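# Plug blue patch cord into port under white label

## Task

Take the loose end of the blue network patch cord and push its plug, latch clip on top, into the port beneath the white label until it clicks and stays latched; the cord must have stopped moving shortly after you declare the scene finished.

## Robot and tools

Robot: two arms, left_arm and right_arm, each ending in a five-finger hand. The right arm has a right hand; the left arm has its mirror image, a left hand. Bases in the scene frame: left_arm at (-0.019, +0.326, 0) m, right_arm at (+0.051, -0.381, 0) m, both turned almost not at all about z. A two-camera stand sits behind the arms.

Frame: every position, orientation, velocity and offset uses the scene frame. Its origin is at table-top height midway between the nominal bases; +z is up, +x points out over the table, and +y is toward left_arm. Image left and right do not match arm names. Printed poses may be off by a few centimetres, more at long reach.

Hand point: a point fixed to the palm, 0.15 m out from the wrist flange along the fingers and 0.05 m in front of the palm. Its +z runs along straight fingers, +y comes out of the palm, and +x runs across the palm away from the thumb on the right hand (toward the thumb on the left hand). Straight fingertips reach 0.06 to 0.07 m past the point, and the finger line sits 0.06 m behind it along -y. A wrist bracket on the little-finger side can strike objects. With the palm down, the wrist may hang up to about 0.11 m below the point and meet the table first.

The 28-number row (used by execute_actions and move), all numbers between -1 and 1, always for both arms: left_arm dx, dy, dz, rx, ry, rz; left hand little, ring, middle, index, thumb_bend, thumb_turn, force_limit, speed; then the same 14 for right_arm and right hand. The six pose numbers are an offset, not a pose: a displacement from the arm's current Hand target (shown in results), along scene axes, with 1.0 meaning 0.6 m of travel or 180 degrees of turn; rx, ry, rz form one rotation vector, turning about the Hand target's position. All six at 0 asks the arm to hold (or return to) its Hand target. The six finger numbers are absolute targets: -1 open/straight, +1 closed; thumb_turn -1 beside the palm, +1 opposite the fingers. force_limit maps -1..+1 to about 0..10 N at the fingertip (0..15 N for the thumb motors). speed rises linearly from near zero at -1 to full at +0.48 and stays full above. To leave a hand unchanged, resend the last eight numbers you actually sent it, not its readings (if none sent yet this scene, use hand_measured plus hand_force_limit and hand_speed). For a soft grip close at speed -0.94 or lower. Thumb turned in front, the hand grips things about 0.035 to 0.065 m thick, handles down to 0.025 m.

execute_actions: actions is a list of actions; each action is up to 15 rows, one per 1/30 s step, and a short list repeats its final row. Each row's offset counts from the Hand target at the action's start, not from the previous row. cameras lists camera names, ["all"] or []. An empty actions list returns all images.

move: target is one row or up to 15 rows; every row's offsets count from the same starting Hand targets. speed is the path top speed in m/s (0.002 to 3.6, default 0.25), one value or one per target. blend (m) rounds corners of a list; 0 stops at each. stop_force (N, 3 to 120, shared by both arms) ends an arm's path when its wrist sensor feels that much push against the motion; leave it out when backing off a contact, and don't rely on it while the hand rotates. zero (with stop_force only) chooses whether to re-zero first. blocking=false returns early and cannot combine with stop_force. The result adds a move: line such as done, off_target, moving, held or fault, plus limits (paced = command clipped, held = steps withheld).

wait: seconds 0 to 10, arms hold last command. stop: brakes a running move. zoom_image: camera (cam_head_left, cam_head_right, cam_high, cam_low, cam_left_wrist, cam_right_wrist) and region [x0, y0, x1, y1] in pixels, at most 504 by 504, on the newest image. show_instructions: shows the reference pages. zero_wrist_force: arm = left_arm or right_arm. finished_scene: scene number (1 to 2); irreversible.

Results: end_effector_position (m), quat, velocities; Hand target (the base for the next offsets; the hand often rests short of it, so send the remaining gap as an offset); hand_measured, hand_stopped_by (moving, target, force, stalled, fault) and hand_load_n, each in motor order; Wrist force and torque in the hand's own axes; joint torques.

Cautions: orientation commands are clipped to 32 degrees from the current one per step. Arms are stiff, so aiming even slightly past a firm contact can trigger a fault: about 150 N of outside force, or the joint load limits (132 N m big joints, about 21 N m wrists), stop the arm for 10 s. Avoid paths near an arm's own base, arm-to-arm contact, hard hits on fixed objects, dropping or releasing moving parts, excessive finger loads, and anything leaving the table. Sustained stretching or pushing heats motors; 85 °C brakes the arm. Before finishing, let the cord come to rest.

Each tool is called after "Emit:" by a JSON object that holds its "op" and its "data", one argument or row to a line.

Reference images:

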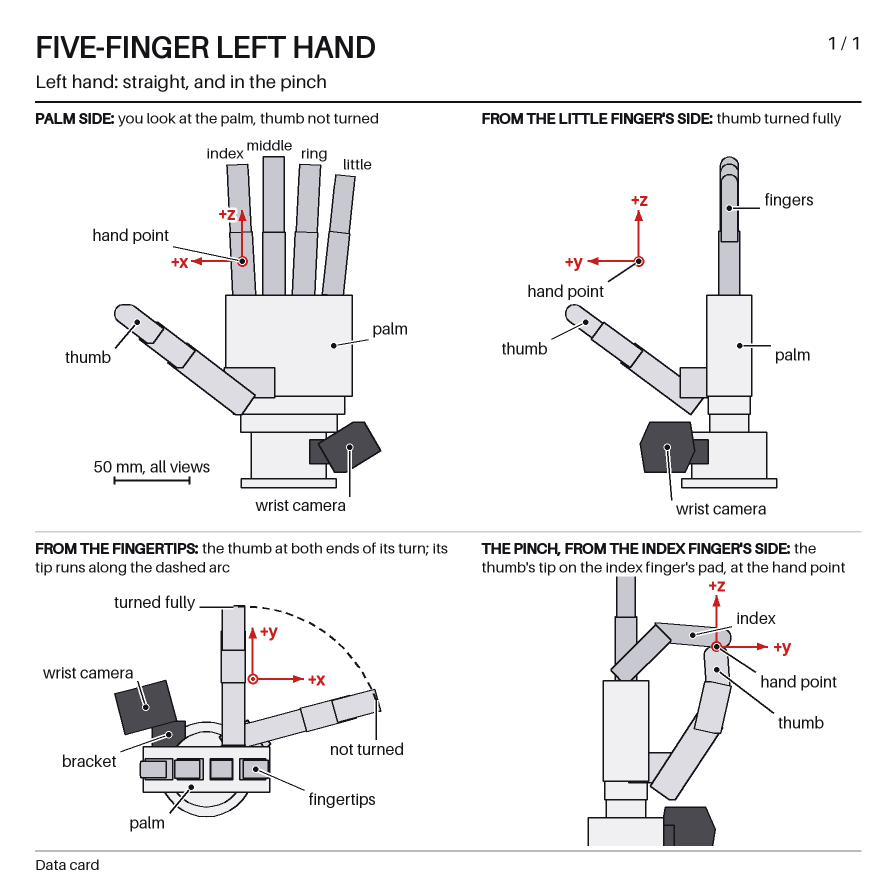

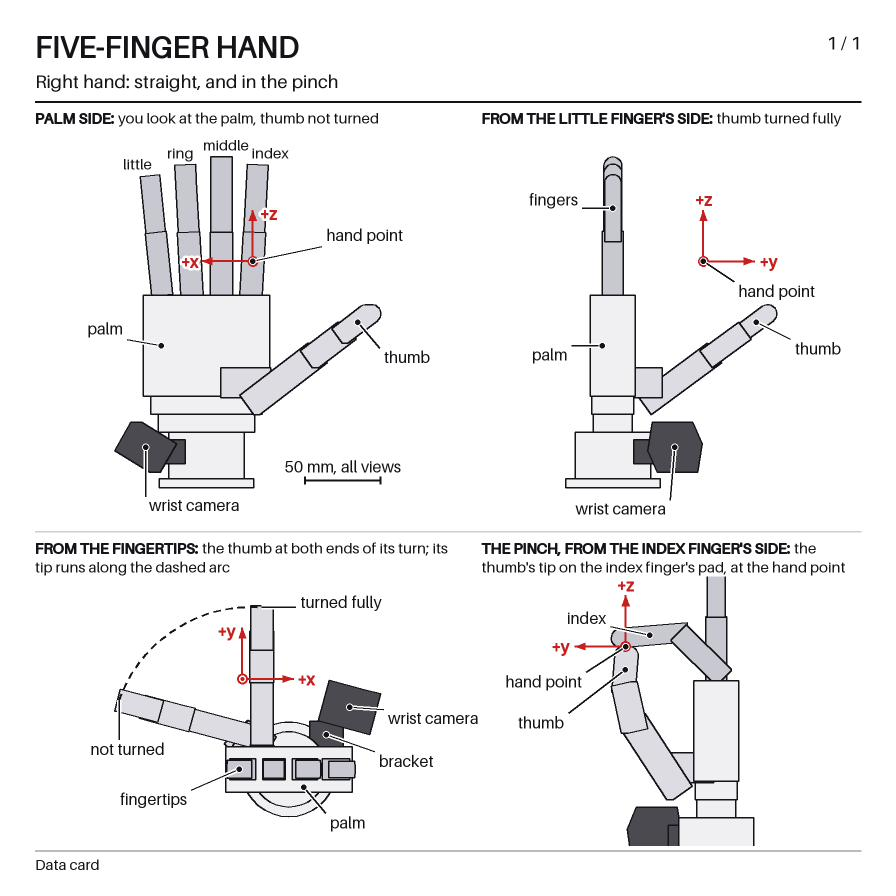

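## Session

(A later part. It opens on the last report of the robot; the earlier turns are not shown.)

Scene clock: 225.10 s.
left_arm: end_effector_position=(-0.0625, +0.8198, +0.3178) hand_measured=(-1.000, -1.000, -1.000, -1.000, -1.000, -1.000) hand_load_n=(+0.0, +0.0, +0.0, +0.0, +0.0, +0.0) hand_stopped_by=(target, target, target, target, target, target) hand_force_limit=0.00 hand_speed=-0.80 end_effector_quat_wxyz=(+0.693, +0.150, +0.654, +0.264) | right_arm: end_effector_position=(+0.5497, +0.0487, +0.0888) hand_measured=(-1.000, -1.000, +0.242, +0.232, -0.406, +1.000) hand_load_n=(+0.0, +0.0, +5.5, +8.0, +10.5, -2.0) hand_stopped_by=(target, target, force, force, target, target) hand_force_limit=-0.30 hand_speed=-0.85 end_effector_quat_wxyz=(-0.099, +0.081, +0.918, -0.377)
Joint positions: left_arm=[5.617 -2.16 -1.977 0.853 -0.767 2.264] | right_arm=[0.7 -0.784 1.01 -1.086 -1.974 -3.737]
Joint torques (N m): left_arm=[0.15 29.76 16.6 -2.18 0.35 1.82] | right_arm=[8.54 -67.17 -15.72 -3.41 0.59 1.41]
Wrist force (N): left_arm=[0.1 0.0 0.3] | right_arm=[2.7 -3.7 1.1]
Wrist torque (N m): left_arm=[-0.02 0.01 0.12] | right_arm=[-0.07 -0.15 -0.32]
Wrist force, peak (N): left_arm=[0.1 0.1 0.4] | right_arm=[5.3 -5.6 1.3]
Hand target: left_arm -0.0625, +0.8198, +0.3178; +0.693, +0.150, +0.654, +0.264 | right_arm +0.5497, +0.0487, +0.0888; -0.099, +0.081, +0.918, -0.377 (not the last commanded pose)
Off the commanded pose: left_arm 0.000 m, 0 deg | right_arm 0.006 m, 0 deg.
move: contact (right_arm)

Emit:
{"op": "move", "data": {
  "target": [
    [0,0,0,0,0,0,-1,-1,-1,-1,-1,-1,0,-0.8,-0.001,0.0,0,0,0,0,-1,-1,0.7,0.7,-0.4,1,-0.3,-0.85],
    [0,0,0,0,0,0,-1,-1,-1,-1,-1,-1,0,-0.8,-0.001,-0.0015,0.0003,0,0,0,-1,-1,0.7,0.7,-0.4,1,-0.3,-0.85]
  ],
  "speed": 0.01
}}

Emit:
{"op": "move", "data": {
  "target": [0,0,0,0,0,0,-1,-1,-1,-1,-1,-1,0,-0.8,0.01,-0.001,0,0,0,0,-1,-1,0.7,0.7,-0.4,1,-0.3,-0.85],
  "speed": 0.008,
  "stop_force": 3
}}

Scene clock: 230.60 s.
left_arm: end_effector_position=(-0.0625, +0.8198, +0.3178) hand_measured=(-1.000, -1.000, -1.000, -1.000, -1.000, -1.000) hand_load_n=(+0.0, +0.0, +0.0, +0.0, +0.0, +0.0) hand_stopped_by=(target, target, target, target, target, target) hand_force_limit=0.00 hand_speed=-0.80 end_effector_quat_wxyz=(+0.693, +0.150, +0.654, +0.264) | right_arm: end_effector_position=(+0.5490, +0.0480, +0.0890) hand_measured=(-1.000, -1.000, +0.242, +0.232, -0.406, +1.000) hand_load_n=(+0.0, +0.0, +5.5, +7.0, +10.5, -2.0) hand_stopped_by=(target, target, force, force, target, target) hand_force_limit=-0.30 hand_speed=-0.85 end_effector_quat_wxyz=(-0.099, +0.081, +0.918, -0.377)
Joint positions: left_arm=[5.617 -2.16 -1.977 0.853 -0.767 2.264] | right_arm=[0.7 -0.786 1.015 -1.088 -1.974 -3.738]
Joint torques (N m): left_arm=[1.4 28.56 15.4 -2.11 0.37 1.76] | right_arm=[-10.12 -67.08 -15.24 -2.41 -2.49 -1.4]
Wrist force (N): left_arm=[0.1 0.1 0.1] | right_arm=[-0.1 -2.2 0.3]
Wrist torque (N m): left_arm=[-0.01 0.00 0.12] | right_arm=[-0.05 -0.13 -0.30]
Wrist force, peak (N): left_arm=[0.1 -0.2 0.4] | right_arm=[3.4 -4.8 1.0]
Hand target: left_arm -0.0625, +0.8198, +0.3178; +0.693, +0.150, +0.654, +0.264 | right_arm +0.5491, +0.0478, +0.0890; -0.099, +0.081, +0.918, -0.377
Off the commanded pose: left_arm 0.000 m, 0 deg | right_arm 0.000 m, 0 deg.
move: done

Scene clock: 231.97 s.
left_arm: end_effector_position=(-0.0625, +0.8198, +0.3178) hand_measured=(-1.000, -1.000, -1.000, -1.000, -1.000, -1.000) hand_load_n=(+0.0, +0.0, +0.0, +0.0, +0.0, +0.0) hand_stopped_by=(target, target, target, target, target, target) hand_force_limit=0.00 hand_speed=-0.80 end_effector_quat_wxyz=(+0.693, +0.150, +0.654, +0.264) | right_arm: end_effector_position=(+0.5497, +0.0478, +0.0891) hand_measured=(-1.000, -1.000, +0.242, +0.232, -0.406, +1.000) hand_load_n=(+0.0, +0.0, +5.5, +7.0, +10.5, -2.0) hand_stopped_by=(target, target, force, force, target, target) hand_force_limit=-0.30 hand_speed=-0.85 end_effector_quat_wxyz=(-0.099, +0.081, +0.918, -0.376)
Joint positions: left_arm=[5.617 -2.16 -1.977 0.853 -0.767 2.264] | right_arm=[0.699 -0.786 1.013 -1.088 -1.975 -3.738]
Joint torques (N m): left_arm=[1.31 30.11 16.77 -2.12 0.47 1.75] | right_arm=[9.78 -66.59 -15.71 -2.82 0.3 1.46]
Wrist force (N): left_arm=[0.0 0.2 0.3] | right_arm=[2.1 -3.3 0.5]
Wrist torque (N m): left_arm=[-0.01 0.02 0.11] | right_arm=[-0.10 -0.19 -0.30]
Wrist force, peak (N): left_arm=[0.0 0.2 0.3] | right_arm=[4.6 -4.3 0.4]
Hand target: left_arm -0.0625, +0.8198, +0.3178; +0.693, +0.150, +0.654, +0.264 | right_arm +0.5497, +0.0478, +0.0891; -0.099, +0.081, +0.918, -0.376 (not the last commanded pose)
Off the commanded pose: left_arm 0.000 m, 0 deg | right_arm 0.005 m, 0 deg.
move: contact (right_arm)

Emit:
{"op": "move", "data": {
  "target": [
    [0,0,0,0,0,0,-1,-1,-1,-1,-1,-1,0,-0.8,-0.002,0.0,0,0,0,0,-1,-1,0.7,0.7,-0.4,1,-0.3,-0.85],
    [0,0,0,0,0,0,-1,-1,-1,-1,-1,-1,0,-0.8,-0.002,-0.0008,0.0010,0,0,0,-1,-1,0.7,0.7,-0.4,1,-0.3,-0.85]
  ],
  "speed": 0.01,
  "blend": 0.0005
}}

Emit:
{"op": "move", "data": {
  "target": [0,0,0,0,0,0,-1,-1,-1,-1,-1,-1,0,-0.8,0.01,-0.001,0,0,0,0,-1,-1,0.7,0.7,-0.4,1,-0.3,-0.85],
  "speed": 0.008,
  "stop_force": 3,
  "cameras": ["cam_right_wrist"]
}}

Emit:
{"op": "zoom_image", "data": {
  "camera": "cam_right_wrist",
  "region": [322, 265, 364, 307]
}}

Scene clock: 232.93 s.
left_arm: end_effector_position=(-0.0625, +0.8198, +0.3178) hand_measured=(-1.000, -1.000, -1.000, -1.000, -1.000, -1.000) hand_load_n=(+0.0, +0.0, +0.0, +0.0, +0.0, +0.0) hand_stopped_by=(target, target, target, target, target, target) hand_force_limit=0.00 hand_speed=-0.80 end_effector_quat_wxyz=(+0.693, +0.150, +0.654, +0.264) | right_arm: end_effector_position=(+0.5485, +0.0475, +0.0896) hand_measured=(-1.000, -1.000, +0.242, +0.232, -0.406, +1.000) hand_load_n=(+0.0, +0.0, +5.5, +7.0, +10.5, -2.0) hand_stopped_by=(target, target, force, force, target, target) hand_force_limit=-0.30 hand_speed=-0.85 end_effector_quat_wxyz=(-0.099, +0.081, +0.918, -0.376)
Joint positions: left_arm=[5.617 -2.16 -1.977 0.853 -0.767 2.264] | right_arm=[0.699 -0.789 1.018 -1.089 -1.974 -3.738]
Joint torques (N m): left_arm=[1.73 31.99 16.37 -2.2 0.12 1.62] | right_arm=[-7.05 -68.38 -14.59 -2.06 -1.15 -1.48]
Wrist force (N): left_arm=[0.1 0.0 0.1] | right_arm=[0.2 -1.9 0.3]
Wrist torque (N m): left_arm=[-0.02 0.00 0.12] | right_arm=[-0.01 -0.17 -0.27]
Wrist force, peak (N): left_arm=[0.3 0.2 0.2] | right_arm=[2.1 -3.6 0.4]
Hand target: left_arm -0.0625, +0.8198, +0.3178; +0.693, +0.150, +0.654, +0.264 | right_arm +0.5485, +0.0473, +0.0897; -0.099, +0.081, +0.918, -0.376
Off the commanded pose: left_arm 0.000 m, 0 deg | right_arm 0.000 m, 0 deg.
move: done; blend cut to 0.0004 m at target 1

Scene clock: 234.33 s.
left_arm: end_effector_position=(-0.0625, +0.8198, +0.3178) hand_measured=(-1.000, -1.000, -1.000, -1.000, -1.000, -1.000) hand_load_n=(+0.5, +0.0, +0.0, +0.0, +0.0, +0.0) hand_stopped_by=(target, target, target, target, target, target) hand_force_limit=0.00 hand_speed=-0.80 end_effector_quat_wxyz=(+0.693, +0.150, +0.654, +0.264) | right_arm: end_effector_position=(+0.5496, +0.0472, +0.0898) hand_measured=(-1.000, -1.000, +0.242, +0.232, -0.406, +1.000) hand_load_n=(+0.0, +0.0, +5.0, +7.0, +10.5, -1.5) hand_stopped_by=(target, target, force, force, target, target) hand_force_limit=-0.30 hand_speed=-0.85 end_effector_quat_wxyz=(-0.099, +0.081, +0.918, -0.376)
Joint positions: left_arm=[5.617 -2.16 -1.977 0.853 -0.767 2.264] | right_arm=[0.698 -0.788 1.015 -1.088 -1.975 -3.739]
Joint torques (N m): left_arm=[3.33 29.4 16.26 -2.26 0.2 1.71] | right_arm=[10.37 -67.17 -15.93 -2.66 0.92 1.38]
Wrist force (N): left_arm=[0.0 0.0 0.1] | right_arm=[0.2 -2.0 0.3]
Wrist torque (N m): left_arm=[-0.03 0.01 0.11] | right_arm=[-0.02 -0.13 -0.30]
Wrist force, peak (N): left_arm=[0.2 0.2 0.4] | right_arm=[3.3 -1.7 1.1]
Hand target: left_arm -0.0625, +0.8198, +0.3178; +0.693, +0.150, +0.654, +0.264 | right_arm +0.5496, +0.0472, +0.0898; -0.099, +0.081, +0.918, -0.376 (not the last commanded pose)
Off the commanded pose: left_arm 0.000 m, 0 deg | right_arm 0.005 m, 0 deg.
move: contact (right_arm)
Images, in order (width x height): cam_right_wrist 672x504.

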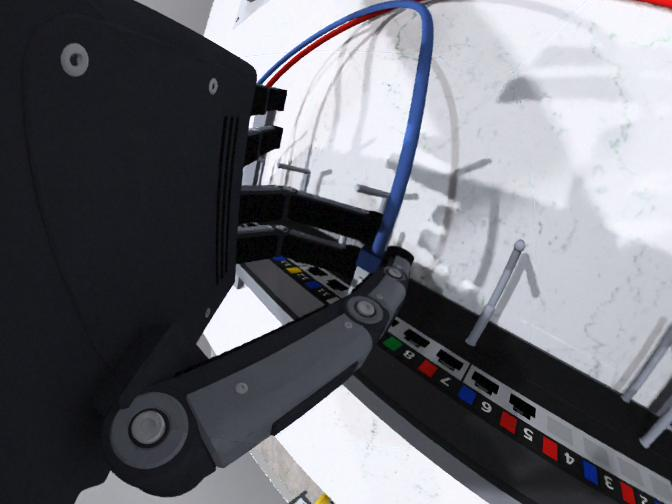

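Scaled by 12.000 from the camera's 672x504 image, which has a finer 960x720 frame.

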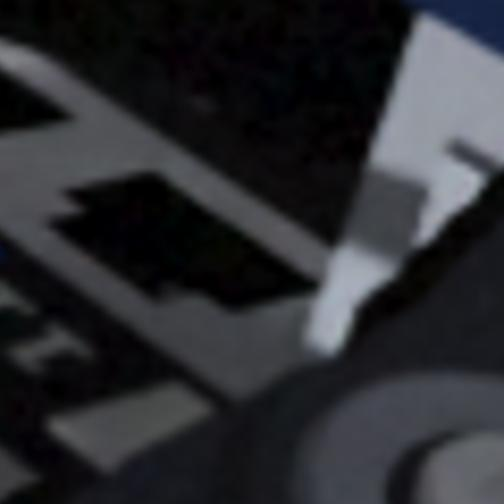

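Emit:
{"op": "zoom_image", "data": {
  "camera": "cam_right_wrist",
  "region": [374, 304, 416, 346]
}}

Emit:
{"op": "zoom_image", "data": {
  "camera": "cam_right_wrist",
  "region": [300, 250, 342, 292]
}}

Scaled by 12.000 from the camera's 672x504 image, which has a finer 960x720 frame.

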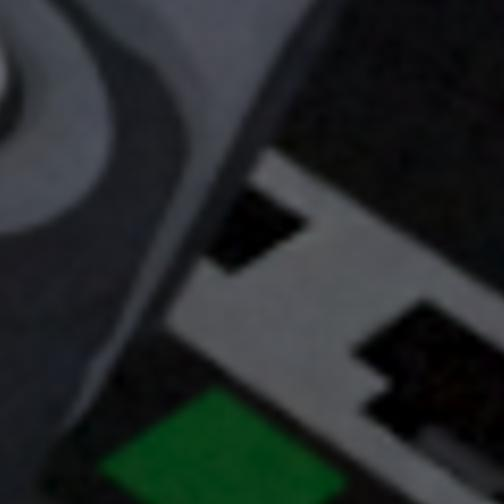

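Scaled by 12.000 from the camera's 672x504 image, which has a finer 960x720 frame.

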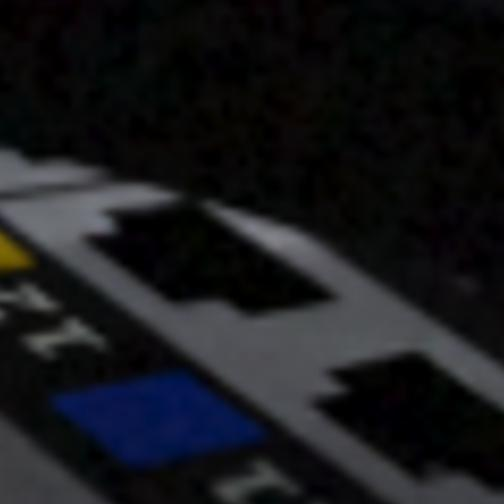

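Emit:
{"op": "zoom_image", "data": {
  "camera": "cam_right_wrist",
  "region": [337, 280, 361, 304]
}}

Scaled by 21.000 from the camera's 672x504 image, which has a finer 960x720 frame.

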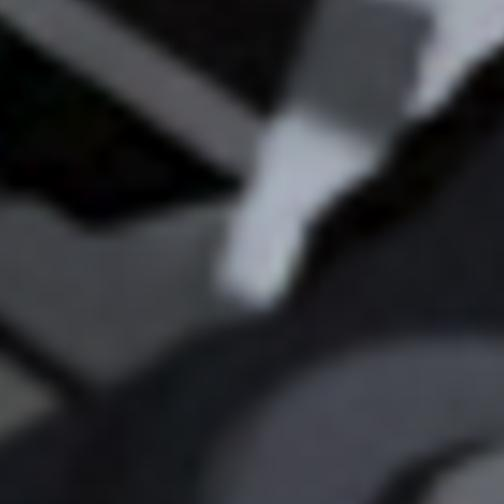

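Emit:
{"op": "move", "data": {
  "target": [0,0,0,0,0,0,-1,-1,-1,-1,-1,-1,0,-0.8,0.01,-0.001,0,0,0,0,-1,-1,0.7,0.7,-0.4,1,-0.3,-0.85],
  "speed": 0.008,
  "stop_force": 8,
  "cameras": ["cam_right_wrist"]
}}

Emit:
{"op": "zoom_image", "data": {
  "camera": "cam_right_wrist",
  "region": [322, 265, 364, 307]
}}

Scene clock: 237.17 s.
left_arm: end_effector_position=(-0.0625, +0.8198, +0.3178) hand_measured=(-1.000, -1.000, -1.000, -1.000, -1.000, -1.000) hand_load_n=(+0.0, +0.0, +0.0, +0.0, +0.0, +0.0) hand_stopped_by=(target, target, target, target, target, target) hand_force_limit=0.00 hand_speed=-0.80 end_effector_quat_wxyz=(+0.693, +0.150, +0.654, +0.264) | right_arm: end_effector_position=(+0.5506, +0.0472, +0.0898) hand_measured=(-1.000, -1.000, +0.242, +0.232, -0.406, +1.000) hand_load_n=(+0.0, +0.0, +5.0, +8.0, +10.5, -2.5) hand_stopped_by=(target, target, force, force, target, target) hand_force_limit=-0.30 hand_speed=-0.85 end_effector_quat_wxyz=(-0.099, +0.081, +0.918, -0.376)
Joint positions: left_arm=[5.617 -2.16 -1.977 0.853 -0.767 2.264] | right_arm=[0.697 -0.786 1.012 -1.087 -1.975 -3.739]
Joint torques (N m): left_arm=[2.14 30.09 16.55 -2.52 0.13 1.68] | right_arm=[7.72 -66.39 -16.81 -4.05 -0.28 2.03]
Wrist force (N): left_arm=[0.1 0.1 0.2] | right_arm=[7.2 -4.4 1.4]
Wrist torque (N m): left_arm=[-0.01 0.00 0.12] | right_arm=[-0.16 -0.23 -0.36]
Wrist force, peak (N): left_arm=[0.1 0.1 0.5] | right_arm=[11.2 -4.8 0.8]
Hand target: left_arm -0.0625, +0.8198, +0.3178; +0.693, +0.150, +0.654, +0.264 | right_arm +0.5506, +0.0472, +0.0898; -0.099, +0.081, +0.918, -0.376 (not the last commanded pose)
Off the commanded pose: left_arm 0.000 m, 0 deg | right_arm 0.005 m, 0 deg.
move: contact (right_arm)
Images, in order (width x height): cam_right_wrist 672x504.

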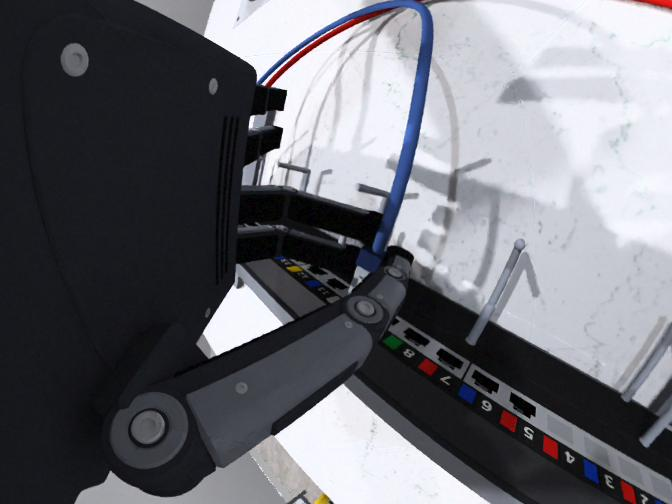

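Scaled by 12.000 from the camera's 672x504 image, which has a finer 960x720 frame.

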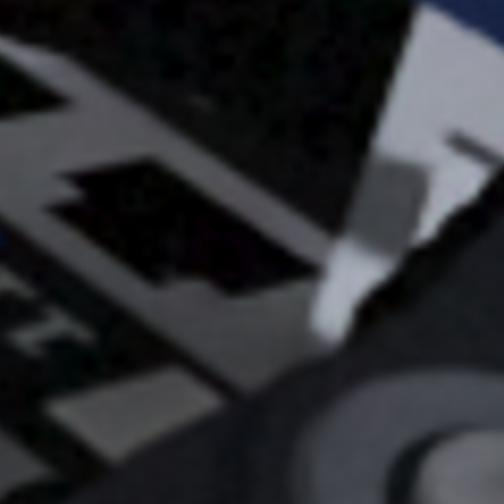

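Emit:
{"op": "move", "data": {
  "target": [
    [0,0,0,0,0,0,-1,-1,-1,-1,-1,-1,0,-0.8,-0.005,0.0005,0,0,0,0,-1,-1,0.7,0.7,-0.4,1,-0.3,-0.85],
    [0,0,0,0,0,0,-1,-1,-1,-1,-1,-1,0,-0.8,-0.005,0.0043,0.0003,0,0,0,-1,-1,0.7,0.7,-0.4,1,-0.3,-0.85]
  ],
  "speed": 0.015,
  "blend": 0.0005
}}

Emit:
{"op": "move", "data": {
  "target": [0,0,0,0,0,0,-1,-1,-1,-1,-1,-1,0,-0.8,0.015,-0.0015,0,0,0,0,-1,-1,0.7,0.7,-0.4,1,-0.3,-0.85],
  "speed": 0.01,
  "stop_force": 3
}}

Scene clock: 240.00 s.
left_arm: end_effector_position=(-0.0625, +0.8198, +0.3178) hand_measured=(-1.000, -1.000, -1.000, -1.000, -1.000, -1.000) hand_load_n=(+0.0, +0.0, +0.0, +0.0, -0.5, +0.0) hand_stopped_by=(target, target, target, target, target, target) hand_force_limit=0.00 hand_speed=-0.80 end_effector_quat_wxyz=(+0.693, +0.150, +0.654, +0.264) | right_arm: end_effector_position=(+0.5477, +0.0497, +0.0900) hand_measured=(-1.000, -1.000, +0.242, +0.232, -0.406, +1.000) hand_load_n=(+0.0, +0.0, +5.0, +7.0, +10.5, -1.5) hand_stopped_by=(target, target, force, force, target, target) hand_force_limit=-0.30 hand_speed=-0.85 end_effector_quat_wxyz=(-0.099, +0.081, +0.918, -0.376)
Joint positions: left_arm=[5.617 -2.16 -1.977 0.853 -0.767 2.264] | right_arm=[0.702 -0.787 1.012 -1.085 -1.972 -3.735]
Joint torques (N m): left_arm=[1.88 30.58 15.83 -2.24 0.27 1.65] | right_arm=[10.96 -46.04 -29.26 -0.05 1.09 1.49]
Wrist force (N): left_arm=[0.1 0.0 0.2] | right_arm=[0.0 -2.3 0.5]
Wrist torque (N m): left_arm=[-0.03 -0.01 0.12] | right_arm=[-0.08 -0.15 -0.37]
Wrist force, peak (N): left_arm=[0.0 0.2 0.4] | right_arm=[7.6 -4.5 0.9]
Hand target: left_arm -0.0625, +0.8198, +0.3178; +0.693, +0.150, +0.654, +0.264 | right_arm +0.5476, +0.0498, +0.0900; -0.099, +0.081, +0.918, -0.376
Off the commanded pose: left_arm 0.000 m, 0 deg | right_arm 0.000 m, 0 deg.
move: done

Scene clock: 241.43 s.
left_arm: end_effector_position=(-0.0625, +0.8198, +0.3178) hand_measured=(-1.000, -1.000, -1.000, -1.000, -1.000, -1.000) hand_load_n=(+0.0, +0.0, +0.0, +0.0, +0.0, +0.0) hand_stopped_by=(target, target, target, target, target, target) hand_force_limit=0.00 hand_speed=-0.80 end_effector_quat_wxyz=(+0.693, +0.150, +0.654, +0.264) | right_arm: end_effector_position=(+0.5494, +0.0497, +0.0900) hand_measured=(-1.000, -1.000, +0.242, +0.232, -0.406, +1.000) hand_load_n=(+0.0, +0.0, +5.5, +7.5, +10.0, -2.0) hand_stopped_by=(target, target, force, force, target, target) hand_force_limit=-0.30 hand_speed=-0.85 end_effector_quat_wxyz=(-0.099, +0.081, +0.918, -0.376)
Joint positions: left_arm=[5.617 -2.16 -1.977 0.853 -0.767 2.264] | right_arm=[0.701 -0.783 1.006 -1.083 -1.973 -3.737]
Joint torques (N m): left_arm=[1.89 30.16 15.02 -2.06 0.18 1.59] | right_arm=[10 -66.45 -17.1 -3.29 0.44 1.74]
Wrist force (N): left_arm=[0.2 0.1 0.2] | right_arm=[3.0 -3.6 1.1]
Wrist torque (N m): left_arm=[-0.02 -0.01 0.13] | right_arm=[-0.07 -0.16 -0.33]
Wrist force, peak (N): left_arm=[0.1 0.1 0.4] | right_arm=[6.5 -4.6 1.6]
Hand target: left_arm -0.0625, +0.8198, +0.3178; +0.693, +0.150, +0.654, +0.264 | right_arm +0.5494, +0.0497, +0.0900; -0.099, +0.081, +0.918, -0.376 (not the last commanded pose)
Off the commanded pose: left_arm 0.000 m, 0 deg | right_arm 0.007 m, 0 deg.
move: contact (right_arm)

Emit:
{"op": "move", "data": {
  "target": [
    [0,0,0,0,0,0,-1,-1,-1,-1,-1,-1,0,-0.8,-0.005,0.0005,0,0,0,0,-1,-1,0.7,0.7,-0.4,1,-0.3,-0.85],
    [0,0,0,0,0,0,-1,-1,-1,-1,-1,-1,0,-0.8,-0.005,0.0041,0.0092,0,0,0,-1,-1,0.7,0.7,-0.4,1,-0.3,-0.85]
  ],
  "speed": 0.03,
  "blend": 0.0005
}}

Emit:
{"op": "move", "data": {
  "target": [0,0,0,0,0,0,-1,-1,-1,-1,-1,-1,0,-0.8,0.015,-0.0015,0,0,0,0,-1,-1,0.7,0.7,-0.4,1,-0.3,-0.85],
  "speed": 0.01,
  "stop_force": 3,
  "cameras": ["cam_right_wrist"]
}}

Emit:
{"op": "zoom_image", "data": {
  "camera": "cam_right_wrist",
  "region": [322, 265, 364, 307]
}}

Scene clock: 242.43 s.
left_arm: end_effector_position=(-0.0625, +0.8198, +0.3178) hand_measured=(-1.000, -1.000, -1.000, -1.000, -1.000, -1.000) hand_load_n=(+0.0, +0.0, +0.0, +0.0, +0.0, +0.0) hand_stopped_by=(target, target, target, target, target, target) hand_force_limit=0.00 hand_speed=-0.80 end_effector_quat_wxyz=(+0.693, +0.150, +0.654, +0.264) | right_arm: end_effector_position=(+0.5464, +0.0521, +0.0955) hand_measured=(-1.000, -1.000, +0.242, +0.232, -0.406, +1.000) hand_load_n=(+0.0, +0.0, +5.0, +7.5, +10.5, -2.0) hand_stopped_by=(target, target, force, force, target, target) hand_force_limit=-0.30 hand_speed=-0.85 end_effector_quat_wxyz=(-0.099, +0.081, +0.918, -0.376)
Joint positions: left_arm=[5.617 -2.16 -1.977 0.853 -0.767 2.264] | right_arm=[0.706 -0.787 0.998 -1.07 -1.97 -3.733]
Joint torques (N m): left_arm=[1.14 30.33 16.1 -2.37 0.04 1.88] | right_arm=[11.48 -45.7 -27.72 0.47 1.08 1.28]
Wrist force (N): left_arm=[0.1 0.2 0.3] | right_arm=[0.0 -1.9 0.5]
Wrist torque (N m): left_arm=[-0.01 0.01 0.12] | right_arm=[-0.03 -0.15 -0.37]
Wrist force, peak (N): left_arm=[-0.1 0.2 0.4] | right_arm=[3.0 -3.9 0.7]
Hand target: left_arm -0.0625, +0.8198, +0.3178; +0.693, +0.150, +0.654, +0.264 | right_arm +0.5464, +0.0522, +0.0955; -0.099, +0.081, +0.918, -0.376
Off the commanded pose: left_arm 0.000 m, 0 deg | right_arm 0.000 m, 0 deg.
move: done

Scene clock: 243.97 s.
left_arm: end_effector_position=(-0.0625, +0.8198, +0.3178) hand_measured=(-1.000, -1.000, -1.000, -1.000, -1.000, -1.000) hand_load_n=(+0.0, +0.0, +0.0, +0.0, +0.0, +0.0) hand_stopped_by=(target, target, target, target, target, target) hand_force_limit=0.00 hand_speed=-0.80 end_effector_quat_wxyz=(+0.693, +0.150, +0.654, +0.264) | right_arm: end_effector_position=(+0.5493, +0.0519, +0.0955) hand_measured=(-1.000, -1.000, +0.242, +0.232, -0.406, +1.000) hand_load_n=(+0.0, +0.0, +5.5, +7.5, +10.0, -2.0) hand_stopped_by=(target, target, force, force, target, target) hand_force_limit=-0.30 hand_speed=-0.85 end_effector_quat_wxyz=(-0.099, +0.081, +0.918, -0.376)
Joint positions: left_arm=[5.617 -2.16 -1.977 0.853 -0.767 2.264] | right_arm=[0.703 -0.782 0.99 -1.066 -1.972 -3.735]
Joint torques (N m): left_arm=[0.2 30.01 14.74 -2.3 0.3 1.63] | right_arm=[10.66 -66.58 -15.36 -2.54 0.51 1.5]
Wrist force (N): left_arm=[0.0 0.0 0.3] | right_arm=[1.1 -2.8 0.3]
Wrist torque (N m): left_arm=[-0.03 0.02 0.11] | right_arm=[-0.02 -0.09 -0.33]
Wrist force, peak (N): left_arm=[0.1 0.1 0.5] | right_arm=[6.0 -4.1 1.1]
Hand target: left_arm -0.0625, +0.8198, +0.3178; +0.693, +0.150, +0.654, +0.264 | right_arm +0.5493, +0.0519, +0.0955; -0.099, +0.081, +0.918, -0.376 (not the last commanded pose)
Off the commanded pose: left_arm 0.000 m, 0 deg | right_arm 0.006 m, 0 deg.
move: contact (right_arm)
Images, in order (width x height): cam_right_wrist 672x504.

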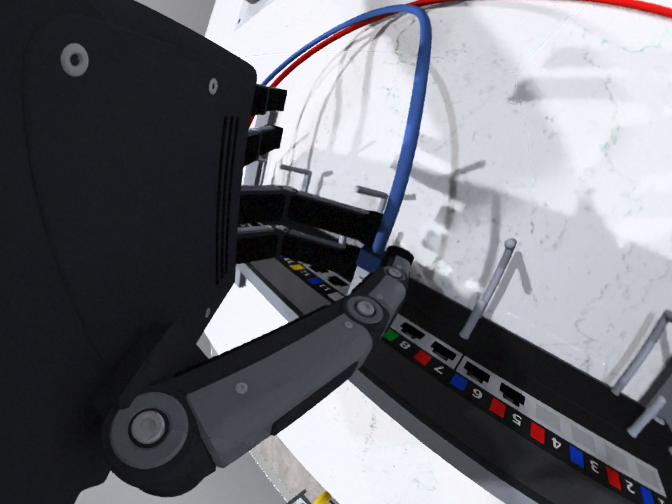

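Scaled by 12.000 from the camera's 672x504 image, which has a finer 960x720 frame.

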